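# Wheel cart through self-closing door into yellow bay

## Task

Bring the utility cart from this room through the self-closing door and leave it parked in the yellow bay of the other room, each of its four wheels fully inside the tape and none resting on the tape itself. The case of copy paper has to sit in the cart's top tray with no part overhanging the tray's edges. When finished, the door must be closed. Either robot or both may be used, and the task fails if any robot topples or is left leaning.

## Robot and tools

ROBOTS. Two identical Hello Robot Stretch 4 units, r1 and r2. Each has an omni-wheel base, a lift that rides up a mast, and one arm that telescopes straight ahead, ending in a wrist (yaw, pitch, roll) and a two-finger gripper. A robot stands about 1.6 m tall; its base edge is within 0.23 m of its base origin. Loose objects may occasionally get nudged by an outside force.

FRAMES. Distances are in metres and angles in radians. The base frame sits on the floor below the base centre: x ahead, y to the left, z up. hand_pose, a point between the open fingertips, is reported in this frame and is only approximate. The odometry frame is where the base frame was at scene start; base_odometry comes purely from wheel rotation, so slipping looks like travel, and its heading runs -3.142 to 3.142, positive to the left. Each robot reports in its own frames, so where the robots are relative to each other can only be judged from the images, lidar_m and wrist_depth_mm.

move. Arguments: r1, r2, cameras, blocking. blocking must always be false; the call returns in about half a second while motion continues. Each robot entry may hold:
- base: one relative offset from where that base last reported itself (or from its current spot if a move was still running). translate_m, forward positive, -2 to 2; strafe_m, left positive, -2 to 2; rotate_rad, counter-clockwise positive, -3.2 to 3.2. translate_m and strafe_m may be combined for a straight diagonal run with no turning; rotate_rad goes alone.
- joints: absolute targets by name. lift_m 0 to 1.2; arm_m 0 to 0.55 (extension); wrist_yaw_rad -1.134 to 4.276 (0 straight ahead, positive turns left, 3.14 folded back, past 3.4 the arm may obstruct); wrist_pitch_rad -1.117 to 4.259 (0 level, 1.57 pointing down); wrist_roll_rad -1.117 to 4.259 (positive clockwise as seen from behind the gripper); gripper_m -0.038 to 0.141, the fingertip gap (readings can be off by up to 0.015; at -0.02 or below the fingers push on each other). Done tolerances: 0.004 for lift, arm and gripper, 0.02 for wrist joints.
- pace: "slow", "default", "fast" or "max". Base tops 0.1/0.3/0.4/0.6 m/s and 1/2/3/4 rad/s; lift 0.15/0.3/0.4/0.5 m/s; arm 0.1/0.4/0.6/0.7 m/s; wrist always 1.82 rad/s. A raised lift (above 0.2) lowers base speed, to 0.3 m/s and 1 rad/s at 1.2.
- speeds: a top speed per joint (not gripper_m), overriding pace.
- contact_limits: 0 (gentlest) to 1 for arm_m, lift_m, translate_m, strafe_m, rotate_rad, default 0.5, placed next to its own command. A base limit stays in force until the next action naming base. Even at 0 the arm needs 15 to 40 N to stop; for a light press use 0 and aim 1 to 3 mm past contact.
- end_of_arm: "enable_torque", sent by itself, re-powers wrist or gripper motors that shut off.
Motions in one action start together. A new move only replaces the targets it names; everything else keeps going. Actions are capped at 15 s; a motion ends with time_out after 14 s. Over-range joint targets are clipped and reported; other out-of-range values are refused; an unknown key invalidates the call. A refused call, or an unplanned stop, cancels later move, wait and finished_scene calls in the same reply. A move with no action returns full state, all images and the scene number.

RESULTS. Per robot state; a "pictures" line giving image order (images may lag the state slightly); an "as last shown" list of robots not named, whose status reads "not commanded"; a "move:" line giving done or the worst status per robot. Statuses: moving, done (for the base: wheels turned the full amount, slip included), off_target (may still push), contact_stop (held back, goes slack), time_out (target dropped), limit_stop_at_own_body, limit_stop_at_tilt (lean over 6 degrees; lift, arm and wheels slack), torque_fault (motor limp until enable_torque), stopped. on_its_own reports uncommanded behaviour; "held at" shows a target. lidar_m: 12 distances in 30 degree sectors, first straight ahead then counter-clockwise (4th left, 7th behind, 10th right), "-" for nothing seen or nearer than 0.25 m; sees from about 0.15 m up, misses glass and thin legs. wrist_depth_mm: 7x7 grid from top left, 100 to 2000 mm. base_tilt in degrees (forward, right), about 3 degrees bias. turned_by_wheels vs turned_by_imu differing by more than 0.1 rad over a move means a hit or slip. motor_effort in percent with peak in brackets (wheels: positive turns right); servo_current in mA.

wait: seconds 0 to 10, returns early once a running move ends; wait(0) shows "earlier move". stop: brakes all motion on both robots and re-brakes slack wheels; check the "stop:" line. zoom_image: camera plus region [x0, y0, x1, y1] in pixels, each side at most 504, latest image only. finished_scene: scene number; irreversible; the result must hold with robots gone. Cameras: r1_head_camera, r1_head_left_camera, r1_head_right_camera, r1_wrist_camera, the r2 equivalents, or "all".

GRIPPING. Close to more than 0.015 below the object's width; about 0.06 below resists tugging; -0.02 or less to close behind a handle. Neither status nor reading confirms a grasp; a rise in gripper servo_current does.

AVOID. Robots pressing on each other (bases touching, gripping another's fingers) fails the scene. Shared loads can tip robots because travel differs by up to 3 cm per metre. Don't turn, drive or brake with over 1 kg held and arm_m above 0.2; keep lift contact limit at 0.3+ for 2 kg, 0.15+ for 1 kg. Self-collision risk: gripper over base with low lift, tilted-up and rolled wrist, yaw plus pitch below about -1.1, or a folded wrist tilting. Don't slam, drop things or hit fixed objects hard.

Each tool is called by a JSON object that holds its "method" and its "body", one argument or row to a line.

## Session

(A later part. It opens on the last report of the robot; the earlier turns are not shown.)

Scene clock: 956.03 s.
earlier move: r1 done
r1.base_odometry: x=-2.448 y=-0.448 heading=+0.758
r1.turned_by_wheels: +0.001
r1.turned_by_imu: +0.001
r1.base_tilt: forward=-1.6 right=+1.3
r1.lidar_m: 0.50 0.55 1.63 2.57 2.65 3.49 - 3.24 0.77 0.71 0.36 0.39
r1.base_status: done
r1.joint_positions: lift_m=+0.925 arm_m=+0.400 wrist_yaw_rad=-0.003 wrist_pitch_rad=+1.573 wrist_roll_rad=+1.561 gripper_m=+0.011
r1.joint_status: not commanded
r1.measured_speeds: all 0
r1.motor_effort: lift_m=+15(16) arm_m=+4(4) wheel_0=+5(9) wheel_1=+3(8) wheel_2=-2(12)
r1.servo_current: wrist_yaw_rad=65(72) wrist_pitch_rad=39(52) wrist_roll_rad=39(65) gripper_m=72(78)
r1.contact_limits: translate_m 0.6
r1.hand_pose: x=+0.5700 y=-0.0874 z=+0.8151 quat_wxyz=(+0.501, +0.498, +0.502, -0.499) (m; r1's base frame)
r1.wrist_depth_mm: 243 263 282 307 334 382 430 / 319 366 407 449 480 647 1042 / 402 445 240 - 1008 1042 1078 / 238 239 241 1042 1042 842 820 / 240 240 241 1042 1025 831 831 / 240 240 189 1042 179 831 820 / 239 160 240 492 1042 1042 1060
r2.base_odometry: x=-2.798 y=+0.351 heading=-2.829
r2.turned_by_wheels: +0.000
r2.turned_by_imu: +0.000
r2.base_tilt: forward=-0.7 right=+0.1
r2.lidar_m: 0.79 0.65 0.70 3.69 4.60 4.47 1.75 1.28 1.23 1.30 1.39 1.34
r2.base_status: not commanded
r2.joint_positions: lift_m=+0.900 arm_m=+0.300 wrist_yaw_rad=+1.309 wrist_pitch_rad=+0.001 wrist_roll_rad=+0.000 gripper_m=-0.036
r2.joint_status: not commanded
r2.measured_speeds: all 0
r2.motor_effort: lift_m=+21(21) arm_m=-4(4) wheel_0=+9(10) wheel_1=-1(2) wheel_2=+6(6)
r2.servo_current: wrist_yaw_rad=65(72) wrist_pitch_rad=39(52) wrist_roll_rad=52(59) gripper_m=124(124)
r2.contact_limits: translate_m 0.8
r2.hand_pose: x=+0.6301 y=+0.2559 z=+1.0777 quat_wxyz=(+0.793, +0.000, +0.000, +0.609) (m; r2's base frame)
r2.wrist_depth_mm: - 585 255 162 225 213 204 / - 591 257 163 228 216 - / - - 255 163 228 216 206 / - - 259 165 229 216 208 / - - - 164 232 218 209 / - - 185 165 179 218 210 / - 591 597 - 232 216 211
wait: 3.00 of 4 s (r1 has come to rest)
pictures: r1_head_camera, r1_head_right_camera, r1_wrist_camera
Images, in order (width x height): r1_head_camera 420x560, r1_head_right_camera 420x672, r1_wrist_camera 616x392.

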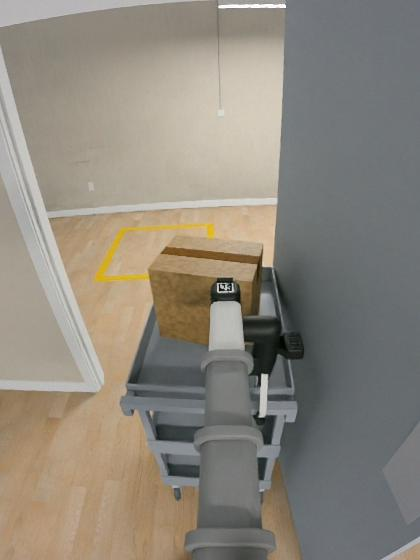

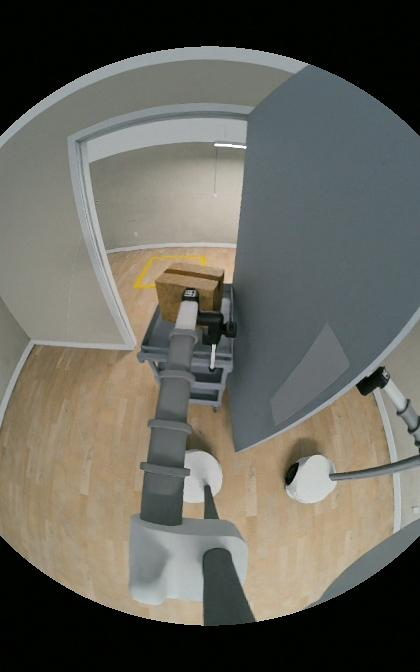

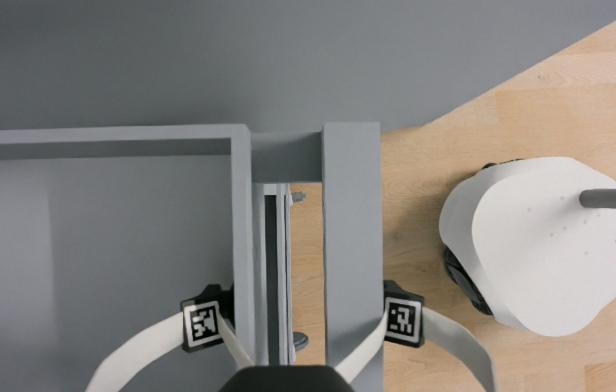

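{"method": "move", "body": {
  "blocking": false,
  "r1": {"base":{"translate_m":0.2,"strafe_m":0.07},"pace":"slow","contact_limits":{"translate_m":0.6}}
}}

{"method": "wait", "body": {
  "seconds": 4,
  "cameras": ["r1_wrist_camera","r1_head_camera","r1_head_right_camera"]
}}

Scene clock: 962.47 s.
move: r1 moving
r1.base_odometry: x=-2.442 y=-0.436 heading=+0.758
r1.turned_by_wheels: +0.000
r1.turned_by_imu: +0.000
r1.base_tilt: forward=-1.6 right=+1.3
r1.lidar_m: 0.51 0.55 1.64 2.57 2.66 3.50 - 3.20 0.75 0.71 0.34 0.42
r1.base_status: translate_m moving; strafe_m moving
r1.joint_positions: lift_m=+0.925 arm_m=+0.400 wrist_yaw_rad=-0.003 wrist_pitch_rad=+1.574 wrist_roll_rad=+1.561 gripper_m=+0.011
r1.joint_status: not commanded
r1.measured_speeds: translate_m=+0.050 strafe_m=+0.018 rotate_rad=-0.001 lift_m=+0.000 arm_m=+0.000 wrist_yaw_rad=+0.000 wrist_pitch_rad=+0.000 wrist_roll_rad=+0.000
r1.motor_effort: lift_m=+15(16) arm_m=+4(4) wheel_0=+3(7) wheel_1=+5(8) wheel_2=-10(10)
r1.servo_current: wrist_yaw_rad=52(65) wrist_pitch_rad=39(52) wrist_roll_rad=59(59) gripper_m=78(78)
r1.contact_limits: translate_m 0.6
r1.hand_pose: x=+0.5699 y=-0.0874 z=+0.8151 quat_wxyz=(+0.501, +0.498, +0.502, -0.499) (m; r1's base frame)
r1.wrist_depth_mm: 244 263 285 307 340 387 427 / 327 370 407 449 480 640 1042 / 397 445 241 - 1025 1042 1042 / 239 238 240 1042 1042 854 831 / 238 239 239 1042 1025 820 842 / 238 239 188 1025 177 831 842 / 238 160 240 492 182 1042 1078
r2: as last shown
r2.lidar_m: 0.81 0.63 0.73 3.68 4.62 4.47 1.75 1.28 1.22 1.31 1.39 1.32
r2.motor_effort: lift_m=+21(21) arm_m=-4(4) wheel_0=+10(10) wheel_1=-1(1) wheel_2=+6(6)
r2.servo_current: wrist_yaw_rad=52(59) wrist_pitch_rad=46(46) wrist_roll_rad=46(59) gripper_m=124(124)
r2.contact_limits: translate_m 0.8
r2.wrist_depth_mm: - - 256 162 225 213 204 / - - 257 163 228 216 - / - - 255 163 228 216 206 / - - 260 165 230 216 207 / - - 585 164 231 217 208 / - - 185 165 179 218 210 / - 597 585 - 231 216 211
pictures: none

Scene clock: 965.30 s.
earlier move: r1 done
r1.base_odometry: x=-2.351 y=-0.260 heading=+0.758
r1.turned_by_wheels: -0.001
r1.turned_by_imu: -0.002
r1.base_tilt: forward=-1.6 right=+1.3
r1.lidar_m: 0.50 0.57 1.38 2.50 2.59 3.45 - 3.31 0.82 0.35 0.35 0.46
r1.base_status: done
r1.joint_positions: lift_m=+0.925 arm_m=+0.400 wrist_yaw_rad=-0.003 wrist_pitch_rad=+1.572 wrist_roll_rad=+1.561 gripper_m=+0.011
r1.joint_status: not commanded
r1.measured_speeds: all 0
r1.motor_effort: lift_m=+15(16) arm_m=+4(4) wheel_0=-3(7) wheel_1=+2(8) wheel_2=-6(12)
r1.servo_current: wrist_yaw_rad=39(72) wrist_pitch_rad=46(52) wrist_roll_rad=39(65) gripper_m=72(85)
r1.contact_limits: translate_m 0.6
r1.hand_pose: x=+0.5703 y=-0.0874 z=+0.8151 quat_wxyz=(+0.501, +0.498, +0.502, -0.499) (m; r1's base frame)
r1.wrist_depth_mm: 317 342 368 399 439 488 521 / 421 459 496 521 - 1042 1060 / 242 243 243 - 1025 1042 1060 / 241 241 241 1025 - 842 831 / 241 242 243 1042 1042 820 831 / 241 242 187 1008 179 831 820 / 241 170 240 129 1025 1025 1025
r2.base_odometry: x=-2.798 y=+0.351 heading=-2.829
r2.turned_by_wheels: +0.000
r2.turned_by_imu: +0.000
r2.base_tilt: forward=-0.7 right=+0.0
r2.lidar_m: 0.80 0.61 0.86 3.68 4.62 4.46 1.77 1.25 1.23 1.30 1.38 1.34
r2.base_status: not commanded
r2.joint_positions: lift_m=+0.900 arm_m=+0.300 wrist_yaw_rad=+1.309 wrist_pitch_rad=+0.001 wrist_roll_rad=+0.000 gripper_m=-0.036
r2.joint_status: not commanded
r2.measured_speeds: all 0
r2.motor_effort: lift_m=+21(21) arm_m=-4(4) wheel_0=+9(10) wheel_1=-1(2) wheel_2=+6(6)
r2.servo_current: wrist_yaw_rad=59(72) wrist_pitch_rad=33(46) wrist_roll_rad=46(65) gripper_m=124(130)
r2.contact_limits: translate_m 0.8
r2.hand_pose: x=+0.6301 y=+0.2559 z=+1.0777 quat_wxyz=(+0.793, +0.000, +0.000, +0.609) (m; r2's base frame)
r2.wrist_depth_mm: - - 257 162 226 213 204 / - - 258 163 227 214 - / - - 260 163 228 215 206 / - - 262 165 230 216 208 / - - - 164 231 218 210 / - - 185 166 179 218 210 / - - - - 231 216 211
wait: 2.83 of 4 s (r1 has come to rest)
pictures: r1_head_camera, r1_head_right_camera, r1_wrist_camera
Images, in order (width x height): r1_head_camera 420x560, r1_head_right_camera 420x672, r1_wrist_camera 616x392.

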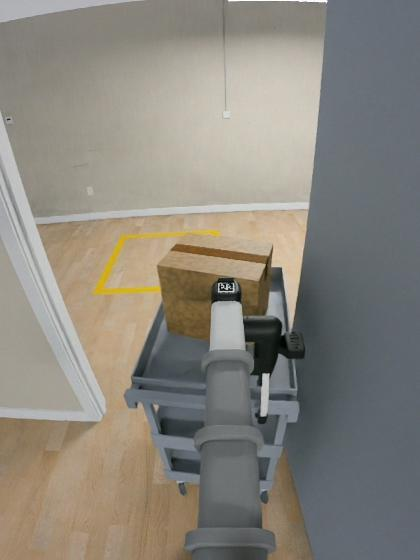

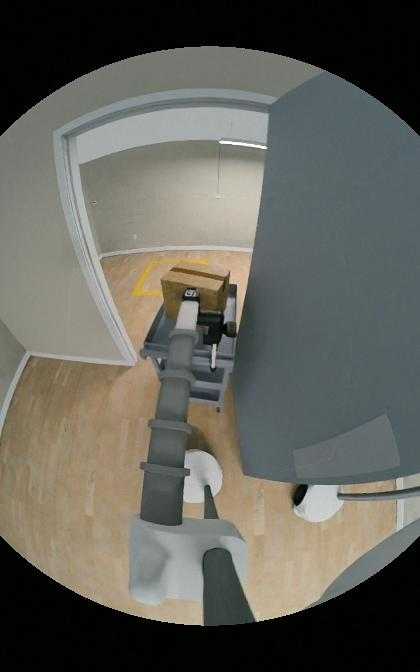

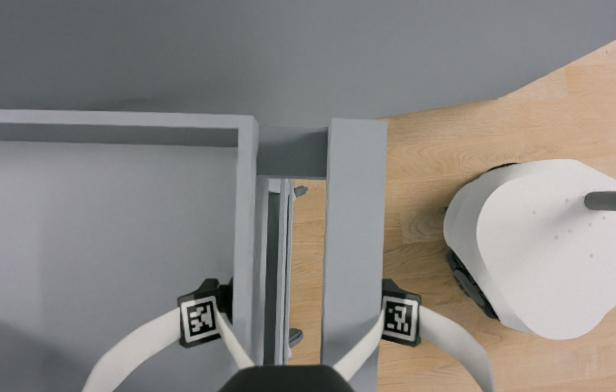

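{"method": "move", "body": {
  "blocking": false,
  "r1": {"base":{"translate_m":0.3,"strafe_m":0.05},"pace":"slow","contact_limits":{"translate_m":0.6}}
}}

{"method": "wait", "body": {
  "seconds": 5,
  "cameras": ["r1_wrist_camera","r1_head_camera","r1_head_right_camera"]
}}

Scene clock: 974.93 s.
move: r1 moving
r1.base_odometry: x=-2.343 y=-0.250 heading=+0.757
r1.turned_by_wheels: -0.001
r1.turned_by_imu: -0.001
r1.base_tilt: forward=-1.6 right=+1.3
r1.lidar_m: 0.50 0.55 1.32 2.50 2.60 3.42 - 3.32 0.84 0.35 0.36 0.47
r1.base_status: translate_m moving; strafe_m moving
r1.joint_positions: lift_m=+0.925 arm_m=+0.400 wrist_yaw_rad=-0.003 wrist_pitch_rad=+1.573 wrist_roll_rad=+1.561 gripper_m=+0.011
r1.joint_status: not commanded
r1.measured_speeds: translate_m=+0.048 strafe_m=+0.009 rotate_rad=-0.001 lift_m=+0.000 arm_m=+0.000 wrist_yaw_rad=+0.000 wrist_pitch_rad=+0.003 wrist_roll_rad=+0.000
r1.motor_effort: lift_m=+15(16) arm_m=+4(4) wheel_0=-1(3) wheel_1=+3(7) wheel_2=-11(13)
r1.servo_current: wrist_yaw_rad=52(59) wrist_pitch_rad=46(46) wrist_roll_rad=46(52) gripper_m=72(78)
r1.contact_limits: translate_m 0.6
r1.hand_pose: x=+0.5700 y=-0.0874 z=+0.8151 quat_wxyz=(+0.501, +0.498, +0.502, -0.499) (m; r1's base frame)
r1.wrist_depth_mm: 319 345 373 407 442 488 521 / 421 459 500 525 - 1042 1078 / 238 239 240 - 1042 1042 1060 / 239 240 240 1042 - 842 831 / 238 240 241 1042 - 820 831 / 239 240 185 1042 178 842 831 / 238 168 239 1025 1042 1042 1042
r2: as last shown
r2.lidar_m: 0.79 0.64 0.85 3.68 4.62 4.47 1.76 1.30 1.23 1.29 1.38 1.32
r2.motor_effort: lift_m=+21(21) arm_m=-4(4) wheel_0=+10(10) wheel_1=-2(2) wheel_2=+6(6)
r2.servo_current: wrist_yaw_rad=59(65) wrist_pitch_rad=39(46) wrist_roll_rad=46(59) gripper_m=117(130)
r2.contact_limits: translate_m 0.8
r2.wrist_depth_mm: - - 256 162 225 213 204 / - - 258 163 228 216 - / - - 259 163 229 216 206 / - - 260 165 231 216 208 / - - - 165 232 218 208 / - - 186 166 179 218 210 / - - - - 231 216 211
pictures: none

Scene clock: 978.73 s.
earlier move: r1 done
r1.base_odometry: x=-2.168 y=-0.017 heading=+0.758
r1.turned_by_wheels: +0.001
r1.turned_by_imu: +0.001
r1.base_tilt: forward=-1.6 right=+1.2
r1.lidar_m: 0.52 0.56 0.94 2.37 2.55 3.39 - 3.36 0.40 0.36 0.37 0.47
r1.base_status: done
r1.joint_positions: lift_m=+0.925 arm_m=+0.400 wrist_yaw_rad=-0.003 wrist_pitch_rad=+1.573 wrist_roll_rad=+1.561 gripper_m=+0.011
r1.joint_status: not commanded
r1.measured_speeds: all 0
r1.motor_effort: lift_m=+16(16) arm_m=+4(4) wheel_0=+4(9) wheel_1=+3(7) wheel_2=-3(13)
r1.servo_current: wrist_yaw_rad=33(72) wrist_pitch_rad=46(52) wrist_roll_rad=46(65) gripper_m=72(85)
r1.contact_limits: translate_m 0.6
r1.hand_pose: x=+0.5699 y=-0.0874 z=+0.8151 quat_wxyz=(+0.501, +0.498, +0.502, -0.499) (m; r1's base frame)
r1.wrist_depth_mm: 469 427 407 442 484 525 - / 1025 668 530 - - 1042 1042 / 237 240 242 - 1042 1025 1042 / 238 240 242 1025 - 831 820 / 239 240 241 1025 - 831 820 / 240 240 184 1008 179 842 842 / 239 169 242 128 1025 1060 1042
r2.base_odometry: x=-2.798 y=+0.351 heading=-2.829
r2.turned_by_wheels: +0.000
r2.turned_by_imu: +0.001
r2.base_tilt: forward=-0.7 right=+0.0
r2.lidar_m: 0.78 0.62 3.51 3.67 4.64 4.46 1.74 1.26 1.23 1.31 1.39 1.32
r2.base_status: not commanded
r2.joint_positions: lift_m=+0.900 arm_m=+0.300 wrist_yaw_rad=+1.309 wrist_pitch_rad=+0.001 wrist_roll_rad=+0.000 gripper_m=-0.036
r2.joint_status: not commanded
r2.measured_speeds: all 0
r2.motor_effort: lift_m=+21(21) arm_m=-4(4) wheel_0=+10(10) wheel_1=-1(2) wheel_2=+6(6)
r2.servo_current: wrist_yaw_rad=59(72) wrist_pitch_rad=46(46) wrist_roll_rad=39(59) gripper_m=124(130)
r2.contact_limits: translate_m 0.8
r2.hand_pose: x=+0.6301 y=+0.2559 z=+1.0777 quat_wxyz=(+0.793, +0.000, +0.000, +0.609) (m; r2's base frame)
r2.wrist_depth_mm: - - 257 162 225 213 204 / - - 258 163 228 215 - / - - 260 163 229 216 206 / - - 262 166 231 216 208 / - - - 164 231 217 209 / - - 186 165 180 218 210 / - - - - 232 216 210
wait: 3.80 of 5 s (r1 has come to rest)
pictures: r1_head_camera, r1_head_right_camera, r1_wrist_camera
Images, in order (width x height): r1_head_camera 420x560, r1_head_right_camera 420x672, r1_wrist_camera 616x392.

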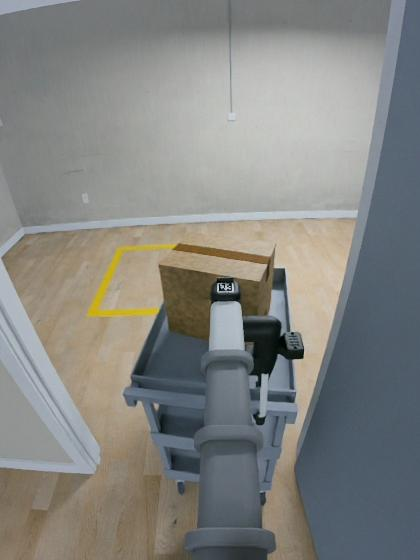

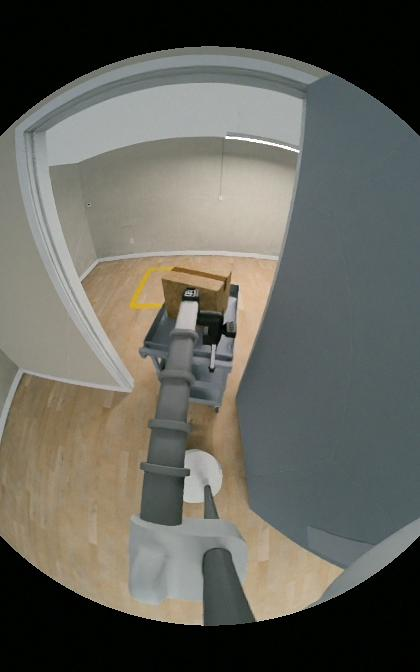

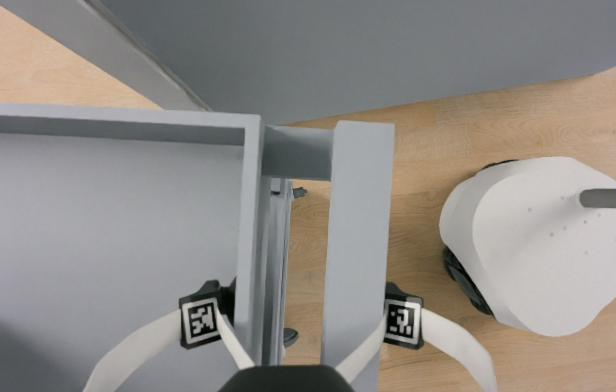

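{"method": "move", "body": {
  "blocking": false,
  "r1": {"base":{"translate_m":0.3,"strafe_m":0.0},"pace":"slow","contact_limits":{"translate_m":0.6}}
}}

{"method": "wait", "body": {
  "seconds": 5,
  "cameras": ["r1_wrist_camera","r1_head_camera","r1_head_right_camera","r1_head_left_camera"]
}}

Scene clock: 983.07 s.
move: r1 moving
r1.base_odometry: x=-2.159 y=-0.009 heading=+0.758
r1.turned_by_wheels: +0.000
r1.turned_by_imu: +0.000
r1.base_tilt: forward=-1.6 right=+1.3
r1.lidar_m: 0.51 0.56 0.94 2.35 2.55 3.39 - 3.41 0.41 0.36 0.39 0.48
r1.base_status: translate_m moving; strafe_m moving
r1.joint_positions: lift_m=+0.925 arm_m=+0.400 wrist_yaw_rad=-0.003 wrist_pitch_rad=+1.574 wrist_roll_rad=+1.561 gripper_m=+0.011
r1.joint_status: not commanded
r1.measured_speeds: translate_m=+0.049 strafe_m=-0.001 rotate_rad=-0.001 lift_m=+0.000 arm_m=+0.000 wrist_yaw_rad=+0.000 wrist_pitch_rad=+0.000 wrist_roll_rad=+0.000
r1.motor_effort: lift_m=+15(16) arm_m=+4(4) wheel_0=+7(9) wheel_1=+7(7) wheel_2=-8(10)
r1.servo_current: wrist_yaw_rad=52(59) wrist_pitch_rad=46(46) wrist_roll_rad=39(52) gripper_m=72(78)
r1.contact_limits: translate_m 0.6
r1.hand_pose: x=+0.5697 y=-0.0874 z=+0.8151 quat_wxyz=(+0.501, +0.497, +0.503, -0.499) (m; r1's base frame)
r1.wrist_depth_mm: 1025 430 410 445 477 517 - / 1008 683 530 - - 1042 1042 / 237 239 240 - 1025 1042 1042 / 239 239 240 1025 - 842 831 / 238 238 240 1008 - 831 842 / 236 239 186 1025 181 854 842 / 238 160 239 1025 178 1042 1060
r2: as last shown
r2.turned_by_imu: +0.000
r2.base_tilt: forward=-0.6 right=+0.0
r2.lidar_m: 0.77 0.62 3.50 3.66 4.65 4.46 1.76 1.28 1.22 1.31 1.37 1.33
r2.servo_current: wrist_yaw_rad=52(65) wrist_pitch_rad=39(46) wrist_roll_rad=46(52) gripper_m=124(124)
r2.contact_limits: translate_m 0.8
r2.wrist_depth_mm: - - 257 162 225 212 204 / - - 258 163 229 216 - / - - 259 163 228 216 206 / - - 263 165 230 216 208 / - - - 165 231 218 209 / - - 185 165 179 217 210 / - - - - 233 216 211
pictures: none

Scene clock: 986.83 s.
earlier move: r1 done
r1.base_odometry: x=-1.950 y=+0.189 heading=+0.759
r1.turned_by_wheels: +0.000
r1.turned_by_imu: +0.001
r1.base_tilt: forward=-1.6 right=+1.3
r1.lidar_m: 0.52 0.56 0.74 1.36 2.55 3.41 - 0.60 0.37 0.34 0.34 0.42
r1.base_status: done
r1.joint_positions: lift_m=+0.925 arm_m=+0.400 wrist_yaw_rad=-0.003 wrist_pitch_rad=+1.574 wrist_roll_rad=+1.561 gripper_m=+0.011
r1.joint_status: not commanded
r1.measured_speeds: all 0
r1.motor_effort: lift_m=+15(16) arm_m=+4(4) wheel_0=+7(10) wheel_1=+5(8) wheel_2=-1(10)
r1.servo_current: wrist_yaw_rad=39(78) wrist_pitch_rad=46(52) wrist_roll_rad=46(65) gripper_m=72(78)
r1.contact_limits: translate_m 0.6
r1.hand_pose: x=+0.5697 y=-0.0874 z=+0.8151 quat_wxyz=(+0.501, +0.497, +0.503, -0.499) (m; r1's base frame)
r1.wrist_depth_mm: 1008 1025 1008 535 477 466 496 / 1042 1025 1025 768 - - 1042 / 239 241 241 1025 1025 1042 1078 / 238 241 241 1042 - 831 842 / 239 239 240 1025 - 820 831 / 239 240 191 1025 179 842 820 / 239 161 240 1042 1042 1042 1042
r2.base_odometry: x=-2.798 y=+0.351 heading=-2.829
r2.turned_by_wheels: +0.000
r2.turned_by_imu: +0.001
r2.base_tilt: forward=-0.7 right=+0.1
r2.lidar_m: 0.82 0.62 3.50 3.68 4.62 4.45 1.77 1.30 1.24 1.30 1.38 1.35
r2.base_status: not commanded
r2.joint_positions: lift_m=+0.900 arm_m=+0.300 wrist_yaw_rad=+1.309 wrist_pitch_rad=+0.001 wrist_roll_rad=+0.000 gripper_m=-0.036
r2.joint_status: not commanded
r2.measured_speeds: all 0
r2.motor_effort: lift_m=+21(21) arm_m=-4(4) wheel_0=+9(10) wheel_1=-1(2) wheel_2=+6(6)
r2.servo_current: wrist_yaw_rad=65(72) wrist_pitch_rad=33(46) wrist_roll_rad=39(59) gripper_m=124(130)
r2.contact_limits: translate_m 0.8
r2.hand_pose: x=+0.6301 y=+0.2559 z=+1.0777 quat_wxyz=(+0.793, +0.000, +0.000, +0.609) (m; r2's base frame)
r2.wrist_depth_mm: - - 257 162 224 213 204 / - - 257 163 228 216 - / - - 260 163 228 216 206 / - - 260 165 230 216 207 / - - - 165 232 218 209 / - - 185 166 179 219 210 / - - - - 232 216 211
wait: 3.77 of 5 s (r1 has come to rest)
pictures: r1_head_camera, r1_head_left_camera, r1_head_right_camera, r1_wrist_camera
Images, in order (width x height): r1_head_camera 420x560, r1_head_left_camera 420x672, r1_head_right_camera 420x672, r1_wrist_camera 616x392.

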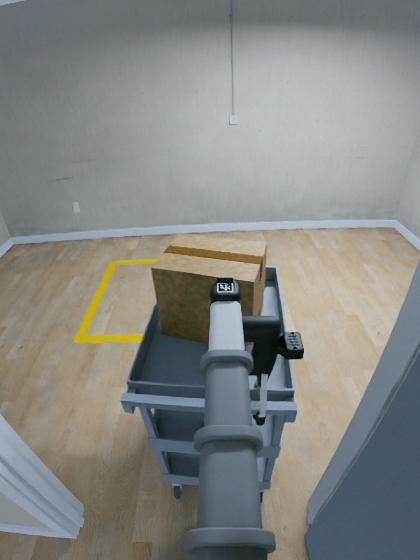

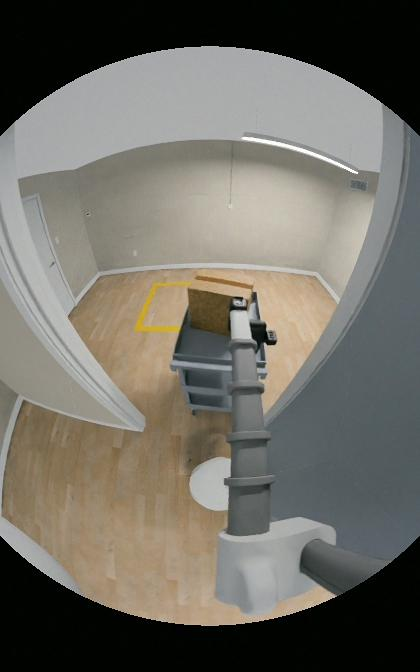

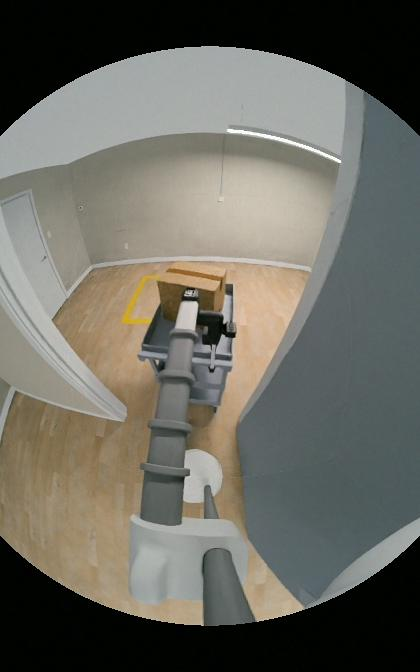

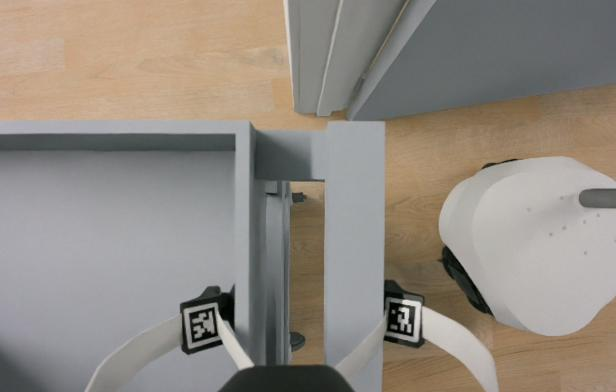

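{"method": "move", "body": {
  "blocking": false,
  "r1": {"base":{"translate_m":0.45,"strafe_m":0.03},"pace":"slow","contact_limits":{"translate_m":0.6}}
}}

{"method": "wait", "body": {
  "seconds": 6,
  "cameras": ["r1_wrist_camera","r1_head_camera","r1_head_right_camera"]
}}

Scene clock: 1010.93 s.
move: r1 moving
r1.base_odometry: x=-1.941 y=+0.198 heading=+0.759
r1.turned_by_wheels: +0.000
r1.turned_by_imu: +0.000
r1.base_tilt: forward=-1.6 right=+1.2
r1.lidar_m: 0.49 0.52 0.75 1.35 2.56 3.41 - 0.61 0.37 0.34 0.34 0.44
r1.base_status: translate_m moving; strafe_m moving
r1.joint_positions: lift_m=+0.925 arm_m=+0.400 wrist_yaw_rad=-0.003 wrist_pitch_rad=+1.574 wrist_roll_rad=+1.561 gripper_m=+0.011
r1.joint_status: not commanded
r1.measured_speeds: translate_m=+0.049 strafe_m=+0.003 rotate_rad=+0.001 lift_m=+0.000 arm_m=+0.000 wrist_yaw_rad=+0.000 wrist_pitch_rad=+0.000 wrist_roll_rad=+0.000
r1.motor_effort: lift_m=+15(16) arm_m=+4(4) wheel_0=+4(9) wheel_1=+6(8) wheel_2=-7(10)
r1.servo_current: wrist_yaw_rad=59(65) wrist_pitch_rad=52(52) wrist_roll_rad=46(65) gripper_m=72(78)
r1.contact_limits: translate_m 0.6
r1.hand_pose: x=+0.5697 y=-0.0874 z=+0.8151 quat_wxyz=(+0.501, +0.497, +0.503, -0.499) (m; r1's base frame)
r1.wrist_depth_mm: 1008 1025 1042 539 477 466 492 / 1025 1008 1008 878 640 - 1042 / 1025 239 241 1042 1042 1042 1042 / 237 239 240 1025 - 842 831 / 238 240 241 1025 - 831 842 / 237 240 191 1025 180 831 820 / 237 160 240 1042 182 1042 1060
r2: as last shown
r2.turned_by_imu: +0.000
r2.lidar_m: 0.80 0.62 3.52 3.69 4.63 4.45 1.73 1.29 1.23 1.29 1.40 1.35
r2.motor_effort: lift_m=+21(21) arm_m=-4(4) wheel_0=+10(10) wheel_1=-1(2) wheel_2=+6(6)
r2.servo_current: wrist_yaw_rad=72(72) wrist_pitch_rad=46(46) wrist_roll_rad=52(59) gripper_m=124(124)
r2.contact_limits: translate_m 0.8
r2.wrist_depth_mm: - - 256 162 225 213 204 / - - 257 163 228 215 - / - - 260 164 229 216 206 / - - 262 165 231 216 207 / - - - 164 231 217 208 / - - 185 166 180 218 210 / - - - - 232 216 211
pictures: none

Scene clock: 1016.23 s.
earlier move: r1 done
r1.base_odometry: x=-1.644 y=+0.520 heading=+0.759
r1.turned_by_wheels: -0.001
r1.turned_by_imu: -0.002
r1.base_tilt: forward=-1.6 right=+1.3
r1.lidar_m: 0.50 0.53 2.61 0.59 2.55 3.41 - 0.52 0.36 0.33 0.39 0.56
r1.base_status: done
r1.joint_positions: lift_m=+0.925 arm_m=+0.400 wrist_yaw_rad=-0.003 wrist_pitch_rad=+1.574 wrist_roll_rad=+1.561 gripper_m=+0.011
r1.joint_status: not commanded
r1.measured_speeds: all 0
r1.motor_effort: lift_m=+16(16) arm_m=+4(4) wheel_0=+1(9) wheel_1=+2(8) wheel_2=-6(10)
r1.servo_current: wrist_yaw_rad=52(78) wrist_pitch_rad=46(52) wrist_roll_rad=39(65) gripper_m=78(78)
r1.contact_limits: translate_m 0.6
r1.hand_pose: x=+0.5697 y=-0.0874 z=+0.8151 quat_wxyz=(+0.501, +0.497, +0.503, -0.499) (m; r1's base frame)
r1.wrist_depth_mm: 1025 1008 1025 1025 1042 946 - / 1025 1008 1042 1025 1042 1042 842 / 1025 1008 241 198 1025 1042 1042 / 238 238 241 1042 1025 854 831 / 239 240 242 1042 1042 820 831 / 238 240 187 1042 178 842 842 / 238 160 240 946 1042 1042 1042
r2.base_odometry: x=-2.798 y=+0.351 heading=-2.829
r2.turned_by_wheels: +0.000
r2.turned_by_imu: +0.001
r2.base_tilt: forward=-0.7 right=+0.0
r2.lidar_m: 0.79 0.63 3.51 3.68 4.62 4.46 1.75 1.27 1.22 1.25 1.39 1.33
r2.base_status: not commanded
r2.joint_positions: lift_m=+0.900 arm_m=+0.300 wrist_yaw_rad=+1.309 wrist_pitch_rad=+0.001 wrist_roll_rad=+0.000 gripper_m=-0.036
r2.joint_status: not commanded
r2.measured_speeds: all 0
r2.motor_effort: lift_m=+21(21) arm_m=-4(4) wheel_0=+9(10) wheel_1=-1(2) wheel_2=+6(6)
r2.servo_current: wrist_yaw_rad=52(72) wrist_pitch_rad=39(46) wrist_roll_rad=59(65) gripper_m=124(130)
r2.contact_limits: translate_m 0.8
r2.hand_pose: x=+0.6301 y=+0.2559 z=+1.0777 quat_wxyz=(+0.793, +0.000, +0.000, +0.609) (m; r2's base frame)
r2.wrist_depth_mm: - - 257 162 225 213 204 / - - 257 163 228 216 - / - - 260 163 229 216 206 / - - 260 165 231 216 208 / - - - 164 231 218 208 / - - 185 165 179 219 209 / - - - - 232 216 211
wait: 5.30 of 6 s (r1 has come to rest)
pictures: r1_head_camera, r1_head_right_camera, r1_wrist_camera
Images, in order (width x height): r1_head_camera 420x560, r1_head_right_camera 420x672, r1_wrist_camera 616x392.

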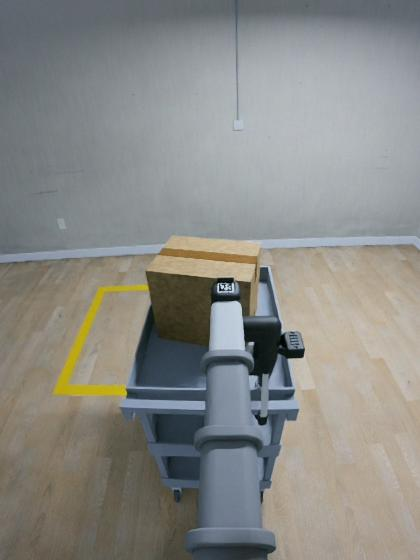

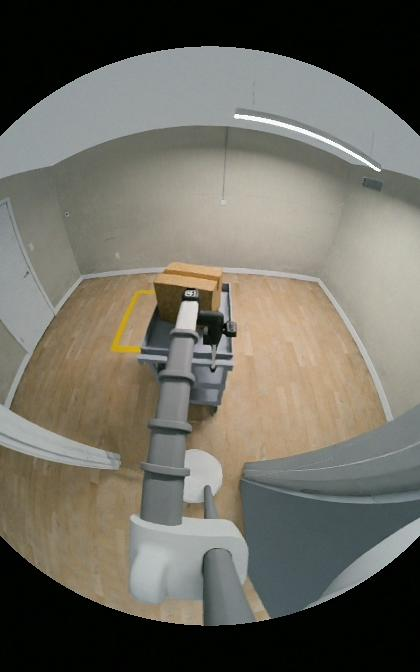

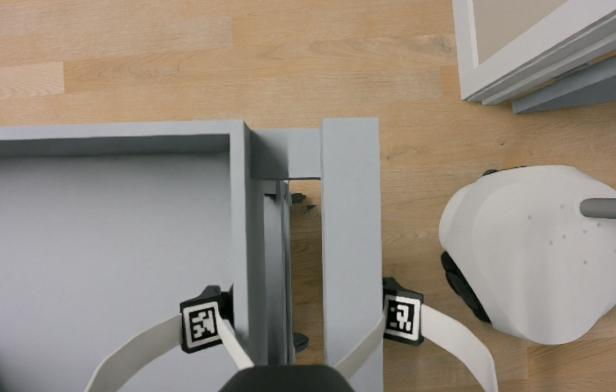

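{"method": "move", "body": {
  "blocking": false,
  "r1": {"base":{"translate_m":0.6,"strafe_m":0.05},"pace":"slow","contact_limits":{"translate_m":0.6}}
}}

{"method": "wait", "body": {
  "seconds": 8,
  "cameras": ["r1_wrist_camera","r1_head_camera","r1_head_left_camera"]
}}

Scene clock: 1022.67 s.
move: r1 moving
r1.base_odometry: x=-1.636 y=+0.529 heading=+0.758
r1.turned_by_wheels: +0.000
r1.turned_by_imu: +0.000
r1.base_tilt: forward=-1.6 right=+1.3
r1.lidar_m: 0.50 0.52 2.59 0.58 2.53 3.38 - 0.55 0.33 0.33 2.30 0.56
r1.base_status: translate_m moving; strafe_m moving
r1.joint_positions: lift_m=+0.925 arm_m=+0.400 wrist_yaw_rad=-0.003 wrist_pitch_rad=+1.574 wrist_roll_rad=+1.561 gripper_m=+0.011
r1.joint_status: not commanded
r1.measured_speeds: translate_m=+0.049 strafe_m=+0.004 rotate_rad=+0.001 lift_m=+0.000 arm_m=+0.000 wrist_yaw_rad=+0.000 wrist_pitch_rad=+0.000 wrist_roll_rad=+0.000
r1.motor_effort: lift_m=+16(16) arm_m=+4(4) wheel_0=+2(5) wheel_1=+4(6) wheel_2=-10(11)
r1.servo_current: wrist_yaw_rad=39(65) wrist_pitch_rad=46(52) wrist_roll_rad=46(65) gripper_m=72(78)
r1.contact_limits: translate_m 0.6
r1.hand_pose: x=+0.5697 y=-0.0874 z=+0.8151 quat_wxyz=(+0.501, +0.497, +0.503, -0.499) (m; r1's base frame)
r1.wrist_depth_mm: 1008 1025 1025 1025 1078 960 - / 1008 1025 1025 1042 1025 1025 842 / 1025 1025 241 1060 1042 1042 1042 / 238 240 241 1042 1042 854 820 / 239 239 240 1025 1042 820 842 / 238 238 191 1025 177 831 820 / 237 160 241 488 - 1060 1060
r2: as last shown
r2.turned_by_imu: +0.000
r2.base_tilt: forward=-0.7 right=+0.1
r2.lidar_m: 0.82 0.63 3.50 3.65 4.60 4.45 1.75 1.30 1.23 1.29 1.40 1.32
r2.servo_current: wrist_yaw_rad=65(65) wrist_pitch_rad=39(46) wrist_roll_rad=52(59) gripper_m=124(130)
r2.contact_limits: translate_m 0.8
r2.wrist_depth_mm: - - 256 162 225 213 204 / - - 258 163 228 215 - / - - 258 163 228 216 206 / - - 260 164 231 216 208 / - - - 164 232 218 209 / - - 185 165 179 219 211 / - - - - 231 216 211
pictures: none

Scene clock: 1029.47 s.
earlier move: r1 done
r1.base_odometry: x=-1.243 y=+0.969 heading=+0.758
r1.turned_by_wheels: +0.000
r1.turned_by_imu: -0.003
r1.base_tilt: forward=-1.6 right=+1.3
r1.lidar_m: 0.48 0.52 2.57 2.34 0.76 0.76 - 0.63 0.66 1.69 2.32 0.56
r1.base_status: done
r1.joint_positions: lift_m=+0.925 arm_m=+0.400 wrist_yaw_rad=-0.002 wrist_pitch_rad=+1.574 wrist_roll_rad=+1.560 gripper_m=+0.011
r1.joint_status: not commanded
r1.measured_speeds: all 0
r1.motor_effort: lift_m=+16(16) arm_m=+4(4) wheel_0=+2(6) wheel_1=+1(7) wheel_2=-5(11)
r1.servo_current: wrist_yaw_rad=59(78) wrist_pitch_rad=39(52) wrist_roll_rad=52(72) gripper_m=72(85)
r1.contact_limits: translate_m 0.6
r1.hand_pose: x=+0.5698 y=-0.0874 z=+0.8151 quat_wxyz=(+0.501, +0.497, +0.503, -0.499) (m; r1's base frame)
r1.wrist_depth_mm: 1025 1025 1025 1042 1042 1025 1060 / 1008 1008 1025 1025 1042 1042 1042 / 1008 1025 241 - 1042 1042 1042 / 239 240 240 1025 1025 917 831 / 240 240 241 1025 1042 831 820 / 238 240 187 1025 179 831 831 / 238 161 241 904 1042 1060 1042
r2.base_odometry: x=-2.798 y=+0.351 heading=-2.829
r2.turned_by_wheels: +0.000
r2.turned_by_imu: +0.001
r2.base_tilt: forward=-0.6 right=+0.0
r2.lidar_m: 0.81 0.62 3.50 3.66 4.63 4.46 1.72 1.30 1.23 1.30 1.42 1.33
r2.base_status: not commanded
r2.joint_positions: lift_m=+0.900 arm_m=+0.300 wrist_yaw_rad=+1.309 wrist_pitch_rad=+0.001 wrist_roll_rad=+0.000 gripper_m=-0.036
r2.joint_status: not commanded
r2.measured_speeds: all 0
r2.motor_effort: lift_m=+21(21) arm_m=-4(5) wheel_0=+10(10) wheel_1=-1(2) wheel_2=+6(6)
r2.servo_current: wrist_yaw_rad=52(78) wrist_pitch_rad=39(52) wrist_roll_rad=46(65) gripper_m=124(130)
r2.contact_limits: translate_m 0.8
r2.hand_pose: x=+0.6301 y=+0.2559 z=+1.0777 quat_wxyz=(+0.793, +0.000, +0.000, +0.609) (m; r2's base frame)
r2.wrist_depth_mm: - - 257 162 225 213 204 / - - 258 163 227 216 - / - - 259 163 229 216 206 / - - 260 165 232 216 208 / - - - 164 231 218 209 / - - 185 165 180 219 209 / - - - - 231 216 210
wait: 6.80 of 8 s (r1 has come to rest)
pictures: r1_head_camera, r1_head_left_camera, r1_wrist_camera
Images, in order (width x height): r1_head_camera 420x560, r1_head_left_camera 420x672, r1_wrist_camera 616x392.

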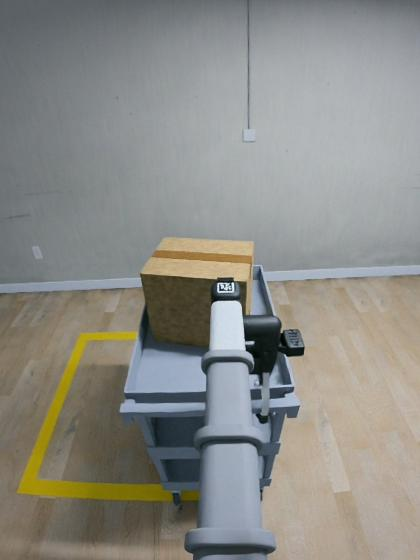

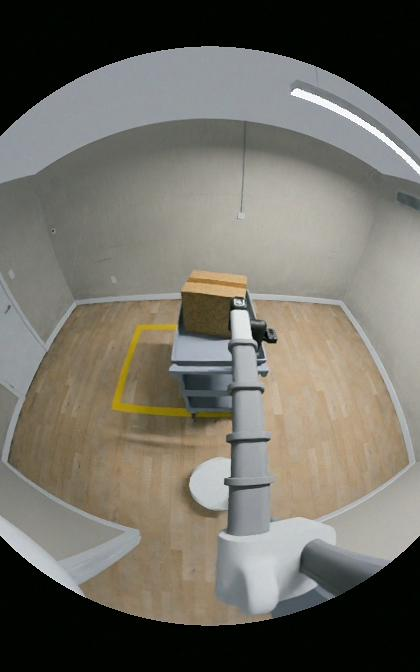

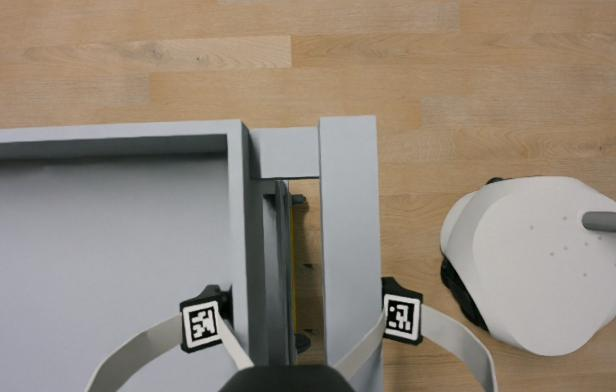

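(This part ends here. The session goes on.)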